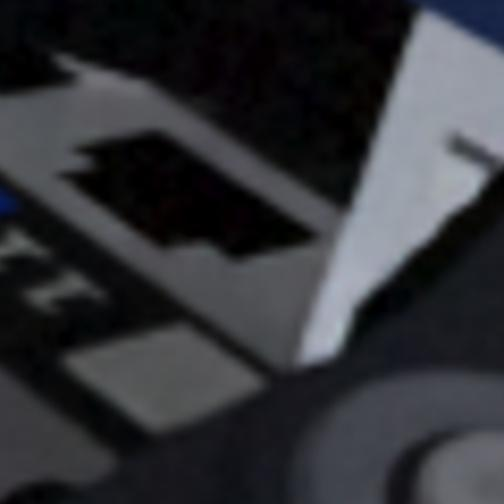

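Emit:
{"op": "move", "data": {
  "target": [
    [0,0,0,0,0,0,-1,-1,-1,-1,-1,-1,0,-0.8,-0.004,0.0004,0,0,0,0,-1,-1,0.7,0.7,-0.4,1,-0.3,-0.85],
    [0,0,0,0,0,0,-1,-1,-1,-1,-1,-1,0,-0.8,-0.004,-0.0043,-0.0112,0,0,0,-1,-1,0.7,0.7,-0.4,1,-0.3,-0.85]
  ],
  "speed": 0.03,
  "blend": 0.0005
}}

Emit:
{"op": "move", "data": {
  "target": [0,0,0,0,0,0,-1,-1,-1,-1,-1,-1,0,-0.8,0.015,-0.0015,0,0,0,0,-1,-1,0.7,0.7,-0.4,1,-0.3,-0.85],
  "speed": 0.008,
  "stop_force": 4
}}

Scene clock: 246.37 s.
left_arm: end_effector_position=(-0.0625, +0.8198, +0.3178) hand_measured=(-1.000, -1.000, -1.000, -1.000, -1.000, -1.000) hand_load_n=(+0.0, +0.0, +0.0, +0.0, +0.0, -0.5) hand_stopped_by=(target, target, target, target, target, target) hand_force_limit=0.00 hand_speed=-0.80 end_effector_quat_wxyz=(+0.693, +0.150, +0.654, +0.264) | right_arm: end_effector_position=(+0.5469, +0.0494, +0.0889) hand_measured=(-1.000, -1.000, +0.242, +0.232, -0.406, +1.000) hand_load_n=(+0.0, +0.0, +5.0, +7.0, +10.5, -2.0) hand_stopped_by=(target, target, force, force, target, target) hand_force_limit=-0.30 hand_speed=-0.85 end_effector_quat_wxyz=(-0.099, +0.081, +0.918, -0.376) end_effector_velocity=(+0.000, -0.001, -0.002) end_effector_angular_velocity=(-0.001, +0.001, +0.000)
Joint positions: left_arm=[5.617 -2.16 -1.977 0.853 -0.767 2.264] | right_arm=[0.703 -0.788 1.017 -1.088 -1.972 -3.735]
Joint velocities: left_arm=[within noise] | right_arm=[0 0 0.005 -0.003 0 0]
Joint torques (N m): left_arm=[0.18 29.59 16.17 -2.31 0.16 1.67] | right_arm=[-10.52 -66.35 -15.13 -2.67 -2.31 -1.35]
Wrist force (N): left_arm=[0.1 0.1 0.2] | right_arm=[0.0 -1.9 0.4]
Wrist torque (N m): left_arm=[-0.01 0.01 0.11] | right_arm=[-0.02 -0.14 -0.36]
Wrist force, peak (N): left_arm=[0.2 0.1 0.4] | right_arm=[1.8 -3.4 0.2]
Hand target: left_arm -0.0625, +0.8198, +0.3178; +0.693, +0.150, +0.654, +0.264 | right_arm +0.5469, +0.0493, +0.0888; -0.099, +0.081, +0.918, -0.376
Off the commanded pose: left_arm 0.000 m, 0 deg | right_arm 0.000 m, 0 deg.
move: done

Scene clock: 248.07 s.
left_arm: end_effector_position=(-0.0625, +0.8198, +0.3178) hand_measured=(-1.000, -1.000, -1.000, -1.000, -1.000, -1.000) hand_load_n=(+0.0, +0.0, +0.0, +0.0, +0.0, +0.0) hand_stopped_by=(target, target, target, target, target, target) hand_force_limit=0.00 hand_speed=-0.80 end_effector_quat_wxyz=(+0.693, +0.150, +0.654, +0.264) | right_arm: end_effector_position=(+0.5501, +0.0490, +0.0888) hand_measured=(-1.000, -1.000, +0.242, +0.232, -0.406, +1.000) hand_load_n=(+0.0, +0.0, +5.0, +8.5, +10.0, -1.5) hand_stopped_by=(target, target, force, force, target, target) hand_force_limit=-0.30 hand_speed=-0.85 end_effector_quat_wxyz=(-0.099, +0.081, +0.918, -0.376)
Joint positions: left_arm=[5.617 -2.16 -1.977 0.853 -0.767 2.264] | right_arm=[0.7 -0.783 1.008 -1.086 -1.974 -3.738]
Joint torques (N m): left_arm=[0.39 29.75 16.41 -1.98 0.11 1.8] | right_arm=[11.1 -66.23 -15.82 -3.11 0.46 1.34]
Wrist force (N): left_arm=[0.1 0.2 0.2] | right_arm=[1.9 -4.4 1.4]
Wrist torque (N m): left_arm=[0.01 -0.01 0.12] | right_arm=[-0.10 -0.18 -0.28]
Wrist force, peak (N): left_arm=[0.1 0.2 0.4] | right_arm=[5.4 -6.0 1.6]
Hand target: left_arm -0.0625, +0.8198, +0.3178; +0.693, +0.150, +0.654, +0.264 | right_arm +0.5501, +0.0490, +0.0888; -0.099, +0.081, +0.918, -0.376 (not the last commanded pose)
Off the commanded pose: left_arm 0.000 m, 0 deg | right_arm 0.006 m, 0 deg.
move: contact (right_arm)

Emit:
{"op": "move", "data": {
  "target": [0,0,0,0,0,0,-1,-1,-1,-1,-1,-1,0,-0.8,0.0003,-0.0007,0.0003,0,0,0,-1,-1,0.7,0.7,-0.4,1,-0.3,-0.85],
  "speed": 0.01
}}

Emit:
{"op": "move", "data": {
  "target": [0,0,0,0,0,0,-1,-1,-1,-1,-1,-1,0,-0.8,0.0003,-0.0007,0.0003,0,0,0,-1,-1,0.7,0.7,-0.4,1,-0.3,-0.85],
  "speed": 0.01
}}

Emit:
{"op": "move", "data": {
  "target": [0,0,0,0,0,0,-1,-1,-1,-1,-1,-1,0,-0.8,0.0003,-0.0007,0.0003,0,0,0,-1,-1,0.7,0.7,-0.4,1,-0.3,-0.85],
  "speed": 0.01
}}

Scene clock: 249.97 s.
left_arm: end_effector_position=(-0.0625, +0.8198, +0.3178) hand_measured=(-1.000, -1.000, -1.000, -1.000, -1.000, -1.000) hand_load_n=(+0.0, +0.0, +0.0, +0.0, +0.0, +0.0) hand_stopped_by=(target, target, target, target, target, target) hand_force_limit=0.00 hand_speed=-0.80 end_effector_quat_wxyz=(+0.693, +0.150, +0.654, +0.264) | right_arm: end_effector_position=(+0.5503, +0.0486, +0.0890) hand_measured=(-1.000, -1.000, +0.242, +0.232, -0.406, +1.000) hand_load_n=(+0.0, +0.0, +5.0, +7.5, +10.5, -2.0) hand_stopped_by=(target, target, force, force, target, target) hand_force_limit=-0.30 hand_speed=-0.85 end_effector_quat_wxyz=(-0.099, +0.081, +0.918, -0.376)
Joint positions: left_arm=[5.617 -2.16 -1.977 0.853 -0.767 2.264] | right_arm=[0.699 -0.783 1.009 -1.086 -1.974 -3.738]
Joint torques (N m): left_arm=[1.99 30.68 15.62 -2.1 0.24 1.63] | right_arm=[-13.12 -67.14 -15.61 -3.34 -2.61 -1.54]
Wrist force (N): left_arm=[0.0 0.0 0.1] | right_arm=[2.6 -2.9 0.7]
Wrist torque (N m): left_arm=[-0.02 0.00 0.12] | right_arm=[-0.03 -0.15 -0.32]
Wrist force, peak (N): left_arm=[0.1 0.3 0.4] | right_arm=[1.9 -4.9 1.2]
Hand target: left_arm -0.0625, +0.8198, +0.3178; +0.693, +0.150, +0.654, +0.264 | right_arm +0.5503, +0.0485, +0.0890; -0.099, +0.081, +0.918, -0.376
Off the commanded pose: left_arm 0.000 m, 0 deg | right_arm 0.000 m, 0 deg.
move: done

Scene clock: 250.67 s.
left_arm: end_effector_position=(-0.0625, +0.8198, +0.3178) hand_measured=(-1.000, -1.000, -1.000, -1.000, -1.000, -1.000) hand_load_n=(+0.0, +0.0, +0.0, -0.5, +0.0, +0.0) hand_stopped_by=(target, target, target, target, target, target) hand_force_limit=0.00 hand_speed=-0.80 end_effector_quat_wxyz=(+0.693, +0.150, +0.654, +0.264) | right_arm: end_effector_position=(+0.5505, +0.0482, +0.0891) hand_measured=(-1.000, -1.000, +0.242, +0.232, -0.406, +1.000) hand_load_n=(+0.0, -0.5, +5.0, +6.0, +10.5, -2.5) hand_stopped_by=(target, target, force, force, target, target) hand_force_limit=-0.30 hand_speed=-0.85 end_effector_quat_wxyz=(-0.099, +0.081, +0.918, -0.376)
Joint positions: left_arm=[5.617 -2.16 -1.977 0.853 -0.767 2.264] | right_arm=[0.699 -0.784 1.01 -1.086 -1.975 -3.739]
Joint torques (N m): left_arm=[0.95 30.66 14.78 -2.34 0.14 1.48] | right_arm=[-13.36 -66.27 -16.01 -3.2 -3.27 -1.32]
Wrist force (N): left_arm=[0.0 0.1 0.0] | right_arm=[4.3 -2.4 0.0]
Wrist torque (N m): left_arm=[0.00 0.00 0.11] | right_arm=[-0.06 -0.22 -0.34]
Wrist force, peak (N): left_arm=[0.4 0.2 0.3] | right_arm=[4.3 -2.4 0.0]
Hand target: left_arm -0.0625, +0.8198, +0.3178; +0.693, +0.150, +0.654, +0.264 | right_arm +0.5505, +0.0481, +0.0892; -0.099, +0.081, +0.918, -0.376
Off the commanded pose: left_arm 0.000 m, 0 deg | right_arm 0.000 m, 0 deg.
move: done

Scene clock: 251.37 s.
left_arm: end_effector_position=(-0.0625, +0.8198, +0.3178) hand_measured=(-1.000, -1.000, -1.000, -1.000, -1.000, -1.000) hand_load_n=(+0.0, +0.0, +0.0, -0.5, +0.0, +0.0) hand_stopped_by=(target, target, target, target, target, target) hand_force_limit=0.00 hand_speed=-0.80 end_effector_quat_wxyz=(+0.693, +0.150, +0.654, +0.264) | right_arm: end_effector_position=(+0.5506, +0.0477, +0.0893) hand_measured=(-1.000, -1.000, +0.242, +0.232, -0.406, +1.000) hand_load_n=(+0.0, +0.0, +5.5, +5.5, +11.0, -3.5) hand_stopped_by=(target, target, force, force, target, target) hand_force_limit=-0.30 hand_speed=-0.85 end_effector_quat_wxyz=(-0.099, +0.081, +0.918, -0.376)
Joint positions: left_arm=[5.617 -2.16 -1.977 0.853 -0.767 2.264] | right_arm=[0.698 -0.785 1.01 -1.087 -1.975 -3.739]
Joint torques (N m): left_arm=[0.47 31.6 14.65 -2.31 0.07 1.61] | right_arm=[-14.97 -66.41 -17.12 -3.7 -3.58 -1.24]
Wrist force (N): left_arm=[0.1 0.0 0.1] | right_arm=[6.0 -2.2 -0.5]
Wrist torque (N m): left_arm=[-0.02 -0.01 0.12] | right_arm=[-0.03 -0.22 -0.37]
Wrist force, peak (N): left_arm=[0.2 0.0 0.4] | right_arm=[6.0 -2.2 -0.5]
Hand target: left_arm -0.0625, +0.8198, +0.3178; +0.693, +0.150, +0.654, +0.264 | right_arm +0.5507, +0.0477, +0.0893; -0.099, +0.081, +0.918, -0.376
Off the commanded pose: left_arm 0.000 m, 0 deg | right_arm 0.000 m, 0 deg.
move: done

Emit:
{"op": "move", "data": {
  "target": [
    [0,0,0,0,0,0,-1,-1,-1,-1,-1,-1,0,-0.8,-0.0045,0.0005,0,0,0,0,-1,-1,0.7,0.7,-0.4,1,-0.3,-0.85],
    [0,0,0,0,0,0,-1,-1,-1,-1,-1,-1,0,-0.8,-0.0045,0.0052,0.0037,0,0,0,-1,-1,0.7,0.7,-0.4,1,-0.3,-0.85],
    [0,0,0,0,0,0,-1,-1,-1,-1,-1,-1,0,-0.8,-0.0007,0.0052,0.0037,0,0,0,-1,-1,0.7,0.7,-0.4,1,-0.3,-0.85]
  ],
  "speed": 0.02,
  "blend": [0.0005,0.0005,0]
}}

Emit:
{"op": "move", "data": {
  "target": [0,0,0,0,0,0,-1,-1,-1,-1,-1,-1,0,-0.8,-0.0007,-0.0067,0,0,0,0,-1,-1,0.7,0.7,-0.4,1,-0.3,-0.85],
  "speed": 0.01,
  "stop_force": 3
}}

Scene clock: 254.00 s.
left_arm: end_effector_position=(-0.0625, +0.8198, +0.3178) hand_measured=(-1.000, -1.000, -1.000, -1.000, -1.000, -1.000) hand_load_n=(-0.5, +0.5, +0.0, +0.0, +0.0, +0.0) hand_stopped_by=(target, target, target, target, target, target) hand_force_limit=0.00 hand_speed=-0.80 end_effector_quat_wxyz=(+0.693, +0.150, +0.654, +0.264) | right_arm: end_effector_position=(+0.5501, +0.0508, +0.0915) hand_measured=(-1.000, -1.000, +0.242, +0.232, -0.406, +1.000) hand_load_n=(+0.0, +0.0, +5.0, +12.0, +9.0, -1.5) hand_stopped_by=(target, target, force, force, target, target) hand_force_limit=-0.30 hand_speed=-0.85 end_effector_quat_wxyz=(-0.099, +0.081, +0.918, -0.376)
Joint positions: left_arm=[5.617 -2.16 -1.977 0.853 -0.767 2.264] | right_arm=[0.702 -0.781 0.997 -1.076 -1.973 -3.736]
Joint torques (N m): left_arm=[0.63 31.08 14.96 -2.36 0.06 1.92] | right_arm=[-13.84 -47.66 -33.75 -3.3 -3.11 -1.15]
Wrist force (N): left_arm=[0.0 -0.1 0.1] | right_arm=[12.8 -9.7 5.1]
Wrist torque (N m): left_arm=[-0.04 0.00 0.13] | right_arm=[-0.18 -0.23 -0.45]
Wrist force, peak (N): left_arm=[0.2 0.2 0.4] | right_arm=[12.8 -9.7 5.1]
Hand target: left_arm -0.0625, +0.8198, +0.3178; +0.693, +0.150, +0.654, +0.264 | right_arm +0.5502, +0.0508, +0.0916; -0.099, +0.081, +0.918, -0.376
Off the commanded pose: left_arm 0.000 m, 0 deg | right_arm 0.000 m, 0 deg.
move: done

Scene clock: 255.33 s.
left_arm: end_effector_position=(-0.0625, +0.8198, +0.3178) hand_measured=(-1.000, -1.000, -1.000, -1.000, -1.000, -1.000) hand_load_n=(+0.0, +0.0, +0.0, +0.0, +0.0, +0.0) hand_stopped_by=(target, target, target, target, target, target) hand_force_limit=0.00 hand_speed=-0.80 end_effector_quat_wxyz=(+0.693, +0.150, +0.654, +0.264) | right_arm: end_effector_position=(+0.5501, +0.0502, +0.0914) hand_measured=(-1.000, -1.000, +0.242, +0.232, -0.406, +1.000) hand_load_n=(+0.0, +0.0, +5.5, +9.0, +10.0, -3.0) hand_stopped_by=(target, target, force, force, target, target) hand_force_limit=-0.30 hand_speed=-0.85 end_effector_quat_wxyz=(-0.099, +0.081, +0.918, -0.376)
Joint positions: left_arm=[5.617 -2.16 -1.977 0.853 -0.767 2.264] | right_arm=[0.701 -0.782 0.999 -1.077 -1.973 -3.737]
Joint torques (N m): left_arm=[0.71 30.96 14.2 -2.32 -0.01 1.48] | right_arm=[5.65 -45.45 -32.37 -2.57 -0.52 2.37]
Wrist force (N): left_arm=[0.0 0.1 0.2] | right_arm=[12.5 -6.7 3.8]
Wrist torque (N m): left_arm=[-0.01 0.02 0.11] | right_arm=[-0.15 -0.27 -0.43]
Wrist force, peak (N): left_arm=[0.3 0.2 0.3] | right_arm=[13.7 -9.8 5.3]
Hand target: left_arm -0.0625, +0.8198, +0.3178; +0.693, +0.150, +0.654, +0.264 | right_arm +0.5501, +0.0502, +0.0914; -0.099, +0.081, +0.918, -0.376 (not the last commanded pose)
Off the commanded pose: left_arm 0.000 m, 0 deg | right_arm 0.003 m, 0 deg.
move: contact (right_arm)

Emit:
{"op": "move", "data": {
  "target": [
    [0,0,0,0,0,0,-1,-1,-1,-1,-1,-1,0,-0.8,-0.0055,0.0005,0,0,0,0,-1,-1,0.7,0.7,-0.4,1,-0.3,-0.85],
    [0,0,0,0,0,0,-1,-1,-1,-1,-1,-1,0,-0.8,-0.0055,-0.0025,-0.006,0,0,0,-1,-1,0.7,0.7,-0.4,1,-0.3,-0.85]
  ],
  "speed": 0.03,
  "blend": 0.0005,
  "cameras": ["cam_right_wrist"]
}}

Emit:
{"op": "zoom_image", "data": {
  "camera": "cam_right_wrist",
  "region": [322, 230, 392, 300]
}}

Emit:
{"op": "move", "data": {
  "target": [0,0,0,0,0,0,-1,-1,-1,-1,-1,-1,0,-0.8,0.015,-0.0015,0,0,0,0,-1,-1,0.7,0.7,-0.4,1,-0.3,-0.85],
  "speed": 0.008,
  "stop_force": 3
}}

Scene clock: 256.57 s.
left_arm: end_effector_position=(-0.0625, +0.8198, +0.3178) hand_measured=(-1.000, -1.000, -1.000, -1.000, -1.000, -1.000) hand_load_n=(+0.0, +0.0, +0.5, +0.0, +0.0, +0.0) hand_stopped_by=(target, target, target, target, target, target) hand_force_limit=0.00 hand_speed=-0.80 end_effector_quat_wxyz=(+0.693, +0.150, +0.654, +0.264) | right_arm: end_effector_position=(+0.5468, +0.0487, +0.0879) hand_measured=(-1.000, -1.000, +0.242, +0.232, -0.406, +1.000) hand_load_n=(+0.0, +0.0, +4.5, +7.5, +10.5, -2.0) hand_stopped_by=(target, target, force, force, target, target) hand_force_limit=-0.30 hand_speed=-0.85 end_effector_quat_wxyz=(-0.099, +0.081, +0.918, -0.376)
Joint positions: left_arm=[5.617 -2.16 -1.977 0.853 -0.767 2.264] | right_arm=[0.702 -0.789 1.021 -1.091 -1.972 -3.736]
Joint torques (N m): left_arm=[1.74 30.5 16.25 -2.25 0.01 1.77] | right_arm=[-12.3 -66.97 -14.04 -2.32 -1.13 -1.43]
Wrist force (N): left_arm=[-0.2 0.0 0.2] | right_arm=[0.2 -1.9 0.0]
Wrist torque (N m): left_arm=[-0.02 0.05 0.10] | right_arm=[0.00 -0.17 -0.35]
Wrist force, peak (N): left_arm=[-0.1 0.1 0.4] | right_arm=[12.8 -7.2 3.3]
Hand target: left_arm -0.0625, +0.8198, +0.3178; +0.693, +0.150, +0.654, +0.264 | right_arm +0.5468, +0.0487, +0.0878; -0.099, +0.081, +0.918, -0.376
Off the commanded pose: left_arm 0.000 m, 0 deg | right_arm 0.000 m, 0 deg.
move: done
Images, in order (width x height): cam_right_wrist 672x504.

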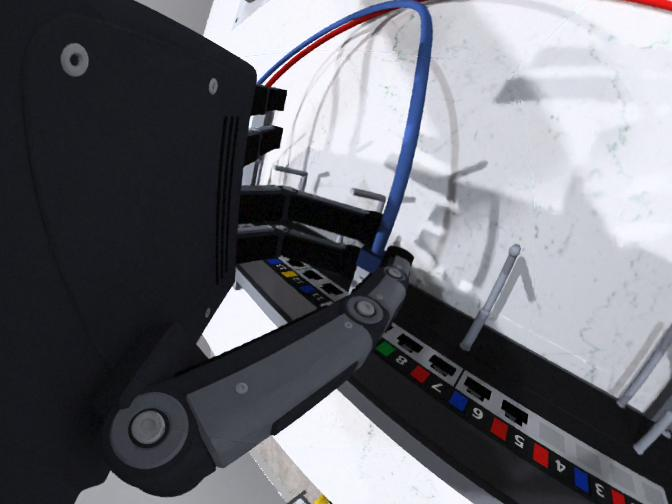

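Scaled by 7.200 from the camera's 672x504 image, which has a finer 960x720 frame.

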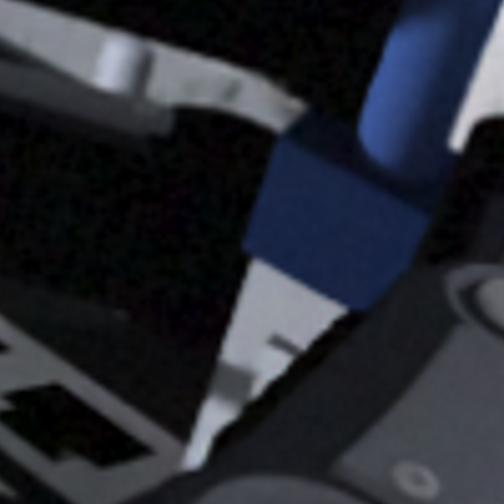

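Scene clock: 258.23 s.
left_arm: end_effector_position=(-0.0625, +0.8198, +0.3178) hand_measured=(-1.000, -1.000, -1.000, -1.000, -1.000, -1.000) hand_load_n=(+0.0, +0.0, +0.0, +0.0, +0.0, +0.0) hand_stopped_by=(target, target, target, target, target, target) hand_force_limit=0.00 hand_speed=-0.80 end_effector_quat_wxyz=(+0.693, +0.150, +0.654, +0.264) | right_arm: end_effector_position=(+0.5498, +0.0484, +0.0879) hand_measured=(-1.000, -1.000, +0.242, +0.232, -0.406, +1.000) hand_load_n=(+0.0, +0.0, +5.0, +7.0, +10.5, -2.0) hand_stopped_by=(target, target, force, force, target, target) hand_force_limit=-0.30 hand_speed=-0.85 end_effector_quat_wxyz=(-0.099, +0.081, +0.918, -0.376)
Joint positions: left_arm=[5.617 -2.16 -1.977 0.853 -0.767 2.264] | right_arm=[0.699 -0.784 1.013 -1.089 -1.974 -3.738]
Joint torques (N m): left_arm=[1.14 30.63 14.79 -2.36 -0.11 1.65] | right_arm=[10.01 -66.51 -15.37 -2.67 0.31 1.36]
Wrist force (N): left_arm=[0.1 -0.1 0.3] | right_arm=[1.1 -3.0 0.6]
Wrist torque (N m): left_arm=[-0.05 0.01 0.12] | right_arm=[-0.09 -0.13 -0.32]
Wrist force, peak (N): left_arm=[0.1 0.2 0.5] | right_arm=[4.4 -4.2 0.8]
Hand target: left_arm -0.0625, +0.8198, +0.3178; +0.693, +0.150, +0.654, +0.264 | right_arm +0.5498, +0.0484, +0.0879; -0.099, +0.081, +0.918, -0.376 (not the last commanded pose)
Off the commanded pose: left_arm 0.000 m, 0 deg | right_arm 0.006 m, 0 deg.
move: contact (right_arm)

Emit:
{"op": "move", "data": {
  "target": [
    [0,0,0,0,0,0,-1,-1,-1,-1,-1,-1,0,-0.8,-0.0025,0.0003,0,0,0,0,-1,-1,0.7,0.7,-0.4,1,-0.3,-0.85],
    [0,0,0,0,0,0,-1,-1,-1,-1,-1,-1,0,-0.8,-0.0025,0.0017,0.0028,0,0,0,-1,-1,0.7,0.7,-0.4,1,-0.3,-0.85],
    [0,0,0,0,0,0,-1,-1,-1,-1,-1,-1,0,-0.8,0.0001,0.0017,0.0028,0,0,0,-1,-1,0.7,0.7,-0.4,1,-0.3,-0.85]
  ],
  "speed": 0.015,
  "blend": [0.0003,0.0003,0]
}}

Emit:
{"op": "move", "data": {
  "target": [0,0,0,0,0,0,-1,-1,-1,-1,-1,-1,0,-0.8,-0.0004,-0.0037,0,0,0,0,-1,-1,0.7,0.7,-0.4,1,-0.3,-0.85],
  "speed": 0.006,
  "stop_force": 3
}}

Scene clock: 259.73 s.
left_arm: end_effector_position=(-0.0625, +0.8198, +0.3178) hand_measured=(-1.000, -1.000, -1.000, -1.000, -1.000, -1.000) hand_load_n=(+0.0, +0.0, +0.0, +0.0, +0.0, +0.0) hand_stopped_by=(target, target, target, target, target, target) hand_force_limit=0.00 hand_speed=-0.80 end_effector_quat_wxyz=(+0.693, +0.150, +0.654, +0.264) | right_arm: end_effector_position=(+0.5497, +0.0494, +0.0895) hand_measured=(-1.000, -1.000, +0.242, +0.232, -0.406, +1.000) hand_load_n=(+0.0, -0.5, +4.5, +8.0, +10.5, -1.5) hand_stopped_by=(target, target, force, force, target, target) hand_force_limit=-0.30 hand_speed=-0.85 end_effector_quat_wxyz=(-0.099, +0.081, +0.918, -0.376)
Joint positions: left_arm=[5.617 -2.16 -1.977 0.853 -0.767 2.264] | right_arm=[0.701 -0.783 1.007 -1.083 -1.973 -3.737]
Joint torques (N m): left_arm=[0.96 30.95 15.76 -2.11 0.04 1.82] | right_arm=[-12.73 -45.52 -29.48 -0.44 -1.84 -1.39]
Wrist force (N): left_arm=[0.1 0.0 0.4] | right_arm=[2.5 -3.1 1.0]
Wrist torque (N m): left_arm=[-0.04 0.01 0.12] | right_arm=[-0.02 -0.14 -0.35]
Wrist force, peak (N): left_arm=[-0.1 0.1 0.5] | right_arm=[1.9 -3.6 1.1]
Hand target: left_arm -0.0625, +0.8198, +0.3178; +0.693, +0.150, +0.654, +0.264 | right_arm +0.5498, +0.0494, +0.0895; -0.099, +0.081, +0.918, -0.376
Off the commanded pose: left_arm 0.000 m, 0 deg | right_arm 0.000 m, 0 deg.
move: done

Scene clock: 261.07 s.
left_arm: end_effector_position=(-0.0625, +0.8198, +0.3178) hand_measured=(-1.000, -1.000, -1.000, -1.000, -1.000, -1.000) hand_load_n=(+0.0, +0.0, +0.0, +0.0, +0.5, +0.0) hand_stopped_by=(target, target, target, target, target, target) hand_force_limit=0.00 hand_speed=-0.80 end_effector_quat_wxyz=(+0.693, +0.150, +0.654, +0.264) | right_arm: end_effector_position=(+0.5496, +0.0472, +0.0895) hand_measured=(-1.000, -1.000, +0.242, +0.232, -0.406, +1.000) hand_load_n=(+0.0, +0.0, +4.5, +7.0, +10.5, -1.5) hand_stopped_by=(target, target, force, force, target, target) hand_force_limit=-0.30 hand_speed=-0.85 end_effector_quat_wxyz=(-0.099, +0.081, +0.918, -0.376)
Joint positions: left_arm=[5.617 -2.16 -1.977 0.853 -0.767 2.264] | right_arm=[0.698 -0.788 1.015 -1.088 -1.975 -3.739]
Joint torques (N m): left_arm=[2.51 30.58 14.7 -2.19 0.05 1.64] | right_arm=[-11.35 -67.06 -15.09 -2.48 -2.3 -1.48]
Wrist force (N): left_arm=[0.2 0.1 0.3] | right_arm=[0.0 -1.8 0.2]
Wrist torque (N m): left_arm=[-0.02 -0.02 0.13] | right_arm=[0.00 -0.14 -0.33]
Wrist force, peak (N): left_arm=[0.0 0.2 0.4] | right_arm=[2.7 -3.8 1.6]
Hand target: left_arm -0.0625, +0.8198, +0.3178; +0.693, +0.150, +0.654, +0.264 | right_arm +0.5496, +0.0472, +0.0895; -0.099, +0.081, +0.918, -0.376
Off the commanded pose: left_arm 0.000 m, 0 deg | right_arm 0.000 m, 0 deg.
move: done

Emit:
{"op": "move", "data": {
  "target": [
    [0,0,0,0,0,0,-1,-1,-1,-1,-1,-1,0,-0.8,0.0010,0,0,0,0,0,-1,-1,0.7,0.7,-0.4,1,-0.3,-0.85]
  ],
  "speed": 0.01
}}

Emit:
{"op": "move", "data": {
  "target": [0,0,0,0,0,0,-1,-1,-1,-1,-1,-1,0,-0.8,0,0,-0.0033,0,0,0,-1,-1,0.7,0.7,-0.4,1,-0.3,-0.85],
  "speed": 0.006,
  "stop_force": 3
}}

Scene clock: 261.90 s.
left_arm: end_effector_position=(-0.0625, +0.8198, +0.3178) hand_measured=(-1.000, -1.000, -1.000, -1.000, -1.000, -1.000) hand_load_n=(+0.0, +0.0, +0.0, +0.0, +0.0, +0.0) hand_stopped_by=(target, target, target, target, target, target) hand_force_limit=0.00 hand_speed=-0.80 end_effector_quat_wxyz=(+0.693, +0.150, +0.654, +0.264) | right_arm: end_effector_position=(+0.5502, +0.0472, +0.0895) hand_measured=(-1.000, -1.000, +0.242, +0.232, -0.406, +1.000) hand_load_n=(+0.0, +0.0, +4.5, +7.5, +10.5, -2.0) hand_stopped_by=(target, target, force, force, target, target) hand_force_limit=-0.30 hand_speed=-0.85 end_effector_quat_wxyz=(-0.099, +0.081, +0.918, -0.376)
Joint positions: left_arm=[5.617 -2.16 -1.977 0.853 -0.767 2.264] | right_arm=[0.698 -0.787 1.013 -1.087 -1.975 -3.739]
Joint torques (N m): left_arm=[1.97 31.19 15.32 -2.29 0.18 1.77] | right_arm=[-12.2 -46.78 -30.67 0.03 -2.9 -1.54]
Wrist force (N): left_arm=[0.0 0.1 0.3] | right_arm=[1.8 -2.3 0.8]
Wrist torque (N m): left_arm=[-0.01 0.02 0.11] | right_arm=[-0.02 -0.13 -0.36]
Wrist force, peak (N): left_arm=[0.0 0.2 0.4] | right_arm=[2.1 -2.6 0.6]
Hand target: left_arm -0.0625, +0.8198, +0.3178; +0.693, +0.150, +0.654, +0.264 | right_arm +0.5502, +0.0472, +0.0895; -0.099, +0.081, +0.918, -0.376
Off the commanded pose: left_arm 0.000 m, 0 deg | right_arm 0.000 m, 0 deg.
move: done

Scene clock: 263.27 s.
left_arm: end_effector_position=(-0.0625, +0.8198, +0.3178) hand_measured=(-1.000, -1.000, -1.000, -1.000, -1.000, -1.000) hand_load_n=(+0.0, +0.0, +0.0, +0.0, +0.0, +0.0) hand_stopped_by=(target, target, target, target, target, target) hand_force_limit=0.00 hand_speed=-0.80 end_effector_quat_wxyz=(+0.693, +0.150, +0.654, +0.264) | right_arm: end_effector_position=(+0.5502, +0.0472, +0.0891) hand_measured=(-1.000, -1.000, +0.242, +0.232, -0.406, +1.000) hand_load_n=(+0.0, +0.0, +5.5, +7.0, +10.0, -2.5) hand_stopped_by=(target, target, force, force, target, target) hand_force_limit=-0.30 hand_speed=-0.85 end_effector_quat_wxyz=(-0.099, +0.081, +0.918, -0.376)
Joint positions: left_arm=[5.617 -2.16 -1.977 0.853 -0.767 2.264] | right_arm=[0.698 -0.786 1.014 -1.088 -1.975 -3.739]
Joint torques (N m): left_arm=[1.18 29.74 15.96 -2.24 0.07 1.68] | right_arm=[-11.74 -63.27 -29.15 -0.42 -2.7 -1.54]
Wrist force (N): left_arm=[-0.1 0.2 0.2] | right_arm=[4.9 -4.8 0.2]
Wrist torque (N m): left_arm=[0.00 0.02 0.11] | right_arm=[-0.14 -0.26 -0.32]
Wrist force, peak (N): left_arm=[0.1 -0.1 0.4] | right_arm=[5.3 -6.2 -0.5]
Hand target: left_arm -0.0625, +0.8198, +0.3178; +0.693, +0.150, +0.654, +0.264 | right_arm +0.5502, +0.0472, +0.0891; -0.099, +0.081, +0.918, -0.376 (not the last commanded pose)
Off the commanded pose: left_arm 0.000 m, 0 deg | right_arm 0.002 m, 0 deg.
move: contact (right_arm)

Emit:
{"op": "move", "data": {
  "target": [0,0,0,0,0,0,-1,-1,-1,-1,-1,-1,0,-0.8,0,0,0.0008,0,0,0,-1,-1,0.7,0.7,-0.4,1,-0.3,-0.85],
  "speed": 0.01
}}

Emit:
{"op": "move", "data": {
  "target": [0,0,0,0,0,0,-1,-1,-1,-1,-1,-1,0,-0.8,0,-0.004,0,0,0,0,-1,-1,0.7,0.7,-0.4,1,-0.3,-0.85],
  "speed": 0.006,
  "stop_force": 3
}}

Scene clock: 264.07 s.
left_arm: end_effector_position=(-0.0625, +0.8198, +0.3178) hand_measured=(-1.000, -1.000, -1.000, -1.000, -1.000, -1.000) hand_load_n=(+0.0, +0.0, +0.0, +0.0, +0.0, +0.0) hand_stopped_by=(target, target, target, target, target, target) hand_force_limit=0.00 hand_speed=-0.80 end_effector_quat_wxyz=(+0.693, +0.150, +0.654, +0.264) | right_arm: end_effector_position=(+0.5502, +0.0472, +0.0895) hand_measured=(-1.000, -1.000, +0.242, +0.232, -0.406, +1.000) hand_load_n=(+0.0, +0.0, +5.0, +7.0, +10.5, -2.0) hand_stopped_by=(target, target, force, force, target, target) hand_force_limit=-0.30 hand_speed=-0.85 end_effector_quat_wxyz=(-0.099, +0.081, +0.918, -0.376)
Joint positions: left_arm=[5.617 -2.16 -1.977 0.853 -0.767 2.264] | right_arm=[0.698 -0.787 1.013 -1.087 -1.975 -3.739]
Joint torques (N m): left_arm=[0.3 29.68 14.5 -2.09 0.12 1.85] | right_arm=[-10.98 -67.24 -29.54 0.2 -2.56 -1.47]
Wrist force (N): left_arm=[0.1 0.1 0.2] | right_arm=[2.0 -2.3 0.9]
Wrist torque (N m): left_arm=[-0.02 0.01 0.12] | right_arm=[-0.07 -0.13 -0.34]
Wrist force, peak (N): left_arm=[0.2 0.2 0.3] | right_arm=[4.9 -5.0 -0.1]
Hand target: left_arm -0.0625, +0.8198, +0.3178; +0.693, +0.150, +0.654, +0.264 | right_arm +0.5502, +0.0472, +0.0896; -0.099, +0.081, +0.918, -0.376
Off the commanded pose: left_arm 0.000 m, 0 deg | right_arm 0.000 m, 0 deg.
move: done

Scene clock: 265.60 s.
left_arm: end_effector_position=(-0.0625, +0.8198, +0.3178) hand_measured=(-1.000, -1.000, -1.000, -1.000, -1.000, -1.000) hand_load_n=(+0.0, +0.0, +0.0, +0.0, +0.0, +0.0) hand_stopped_by=(target, target, target, target, target, target) hand_force_limit=0.00 hand_speed=-0.80 end_effector_quat_wxyz=(+0.693, +0.150, +0.654, +0.264) | right_arm: end_effector_position=(+0.5502, +0.0463, +0.0896) hand_measured=(-1.000, -1.000, +0.242, +0.232, -0.406, +1.000) hand_load_n=(+0.0, +0.0, +5.0, +5.0, +11.0, -3.0) hand_stopped_by=(target, target, force, force, target, target) hand_force_limit=-0.30 hand_speed=-0.85 end_effector_quat_wxyz=(-0.099, +0.081, +0.918, -0.376)
Joint positions: left_arm=[5.617 -2.16 -1.977 0.853 -0.767 2.264] | right_arm=[0.697 -0.788 1.016 -1.089 -1.976 -3.74]
Joint torques (N m): left_arm=[0.21 30.18 15.07 -2.35 -0.11 1.67] | right_arm=[7.08 -47 -30.28 0.24 -0.05 1.92]
Wrist force (N): left_arm=[0.0 0.3 0.2] | right_arm=[3.9 -0.3 -0.5]
Wrist torque (N m): left_arm=[0.01 0.01 0.11] | right_arm=[0.01 -0.17 -0.34]
Wrist force, peak (N): left_arm=[0.2 0.1 0.4] | right_arm=[4.9 0.1 -0.5]
Hand target: left_arm -0.0625, +0.8198, +0.3178; +0.693, +0.150, +0.654, +0.264 | right_arm +0.5502, +0.0463, +0.0896; -0.099, +0.081, +0.918, -0.376 (not the last commanded pose)
Off the commanded pose: left_arm 0.000 m, 0 deg | right_arm 0.001 m, 0 deg.
move: contact (right_arm)


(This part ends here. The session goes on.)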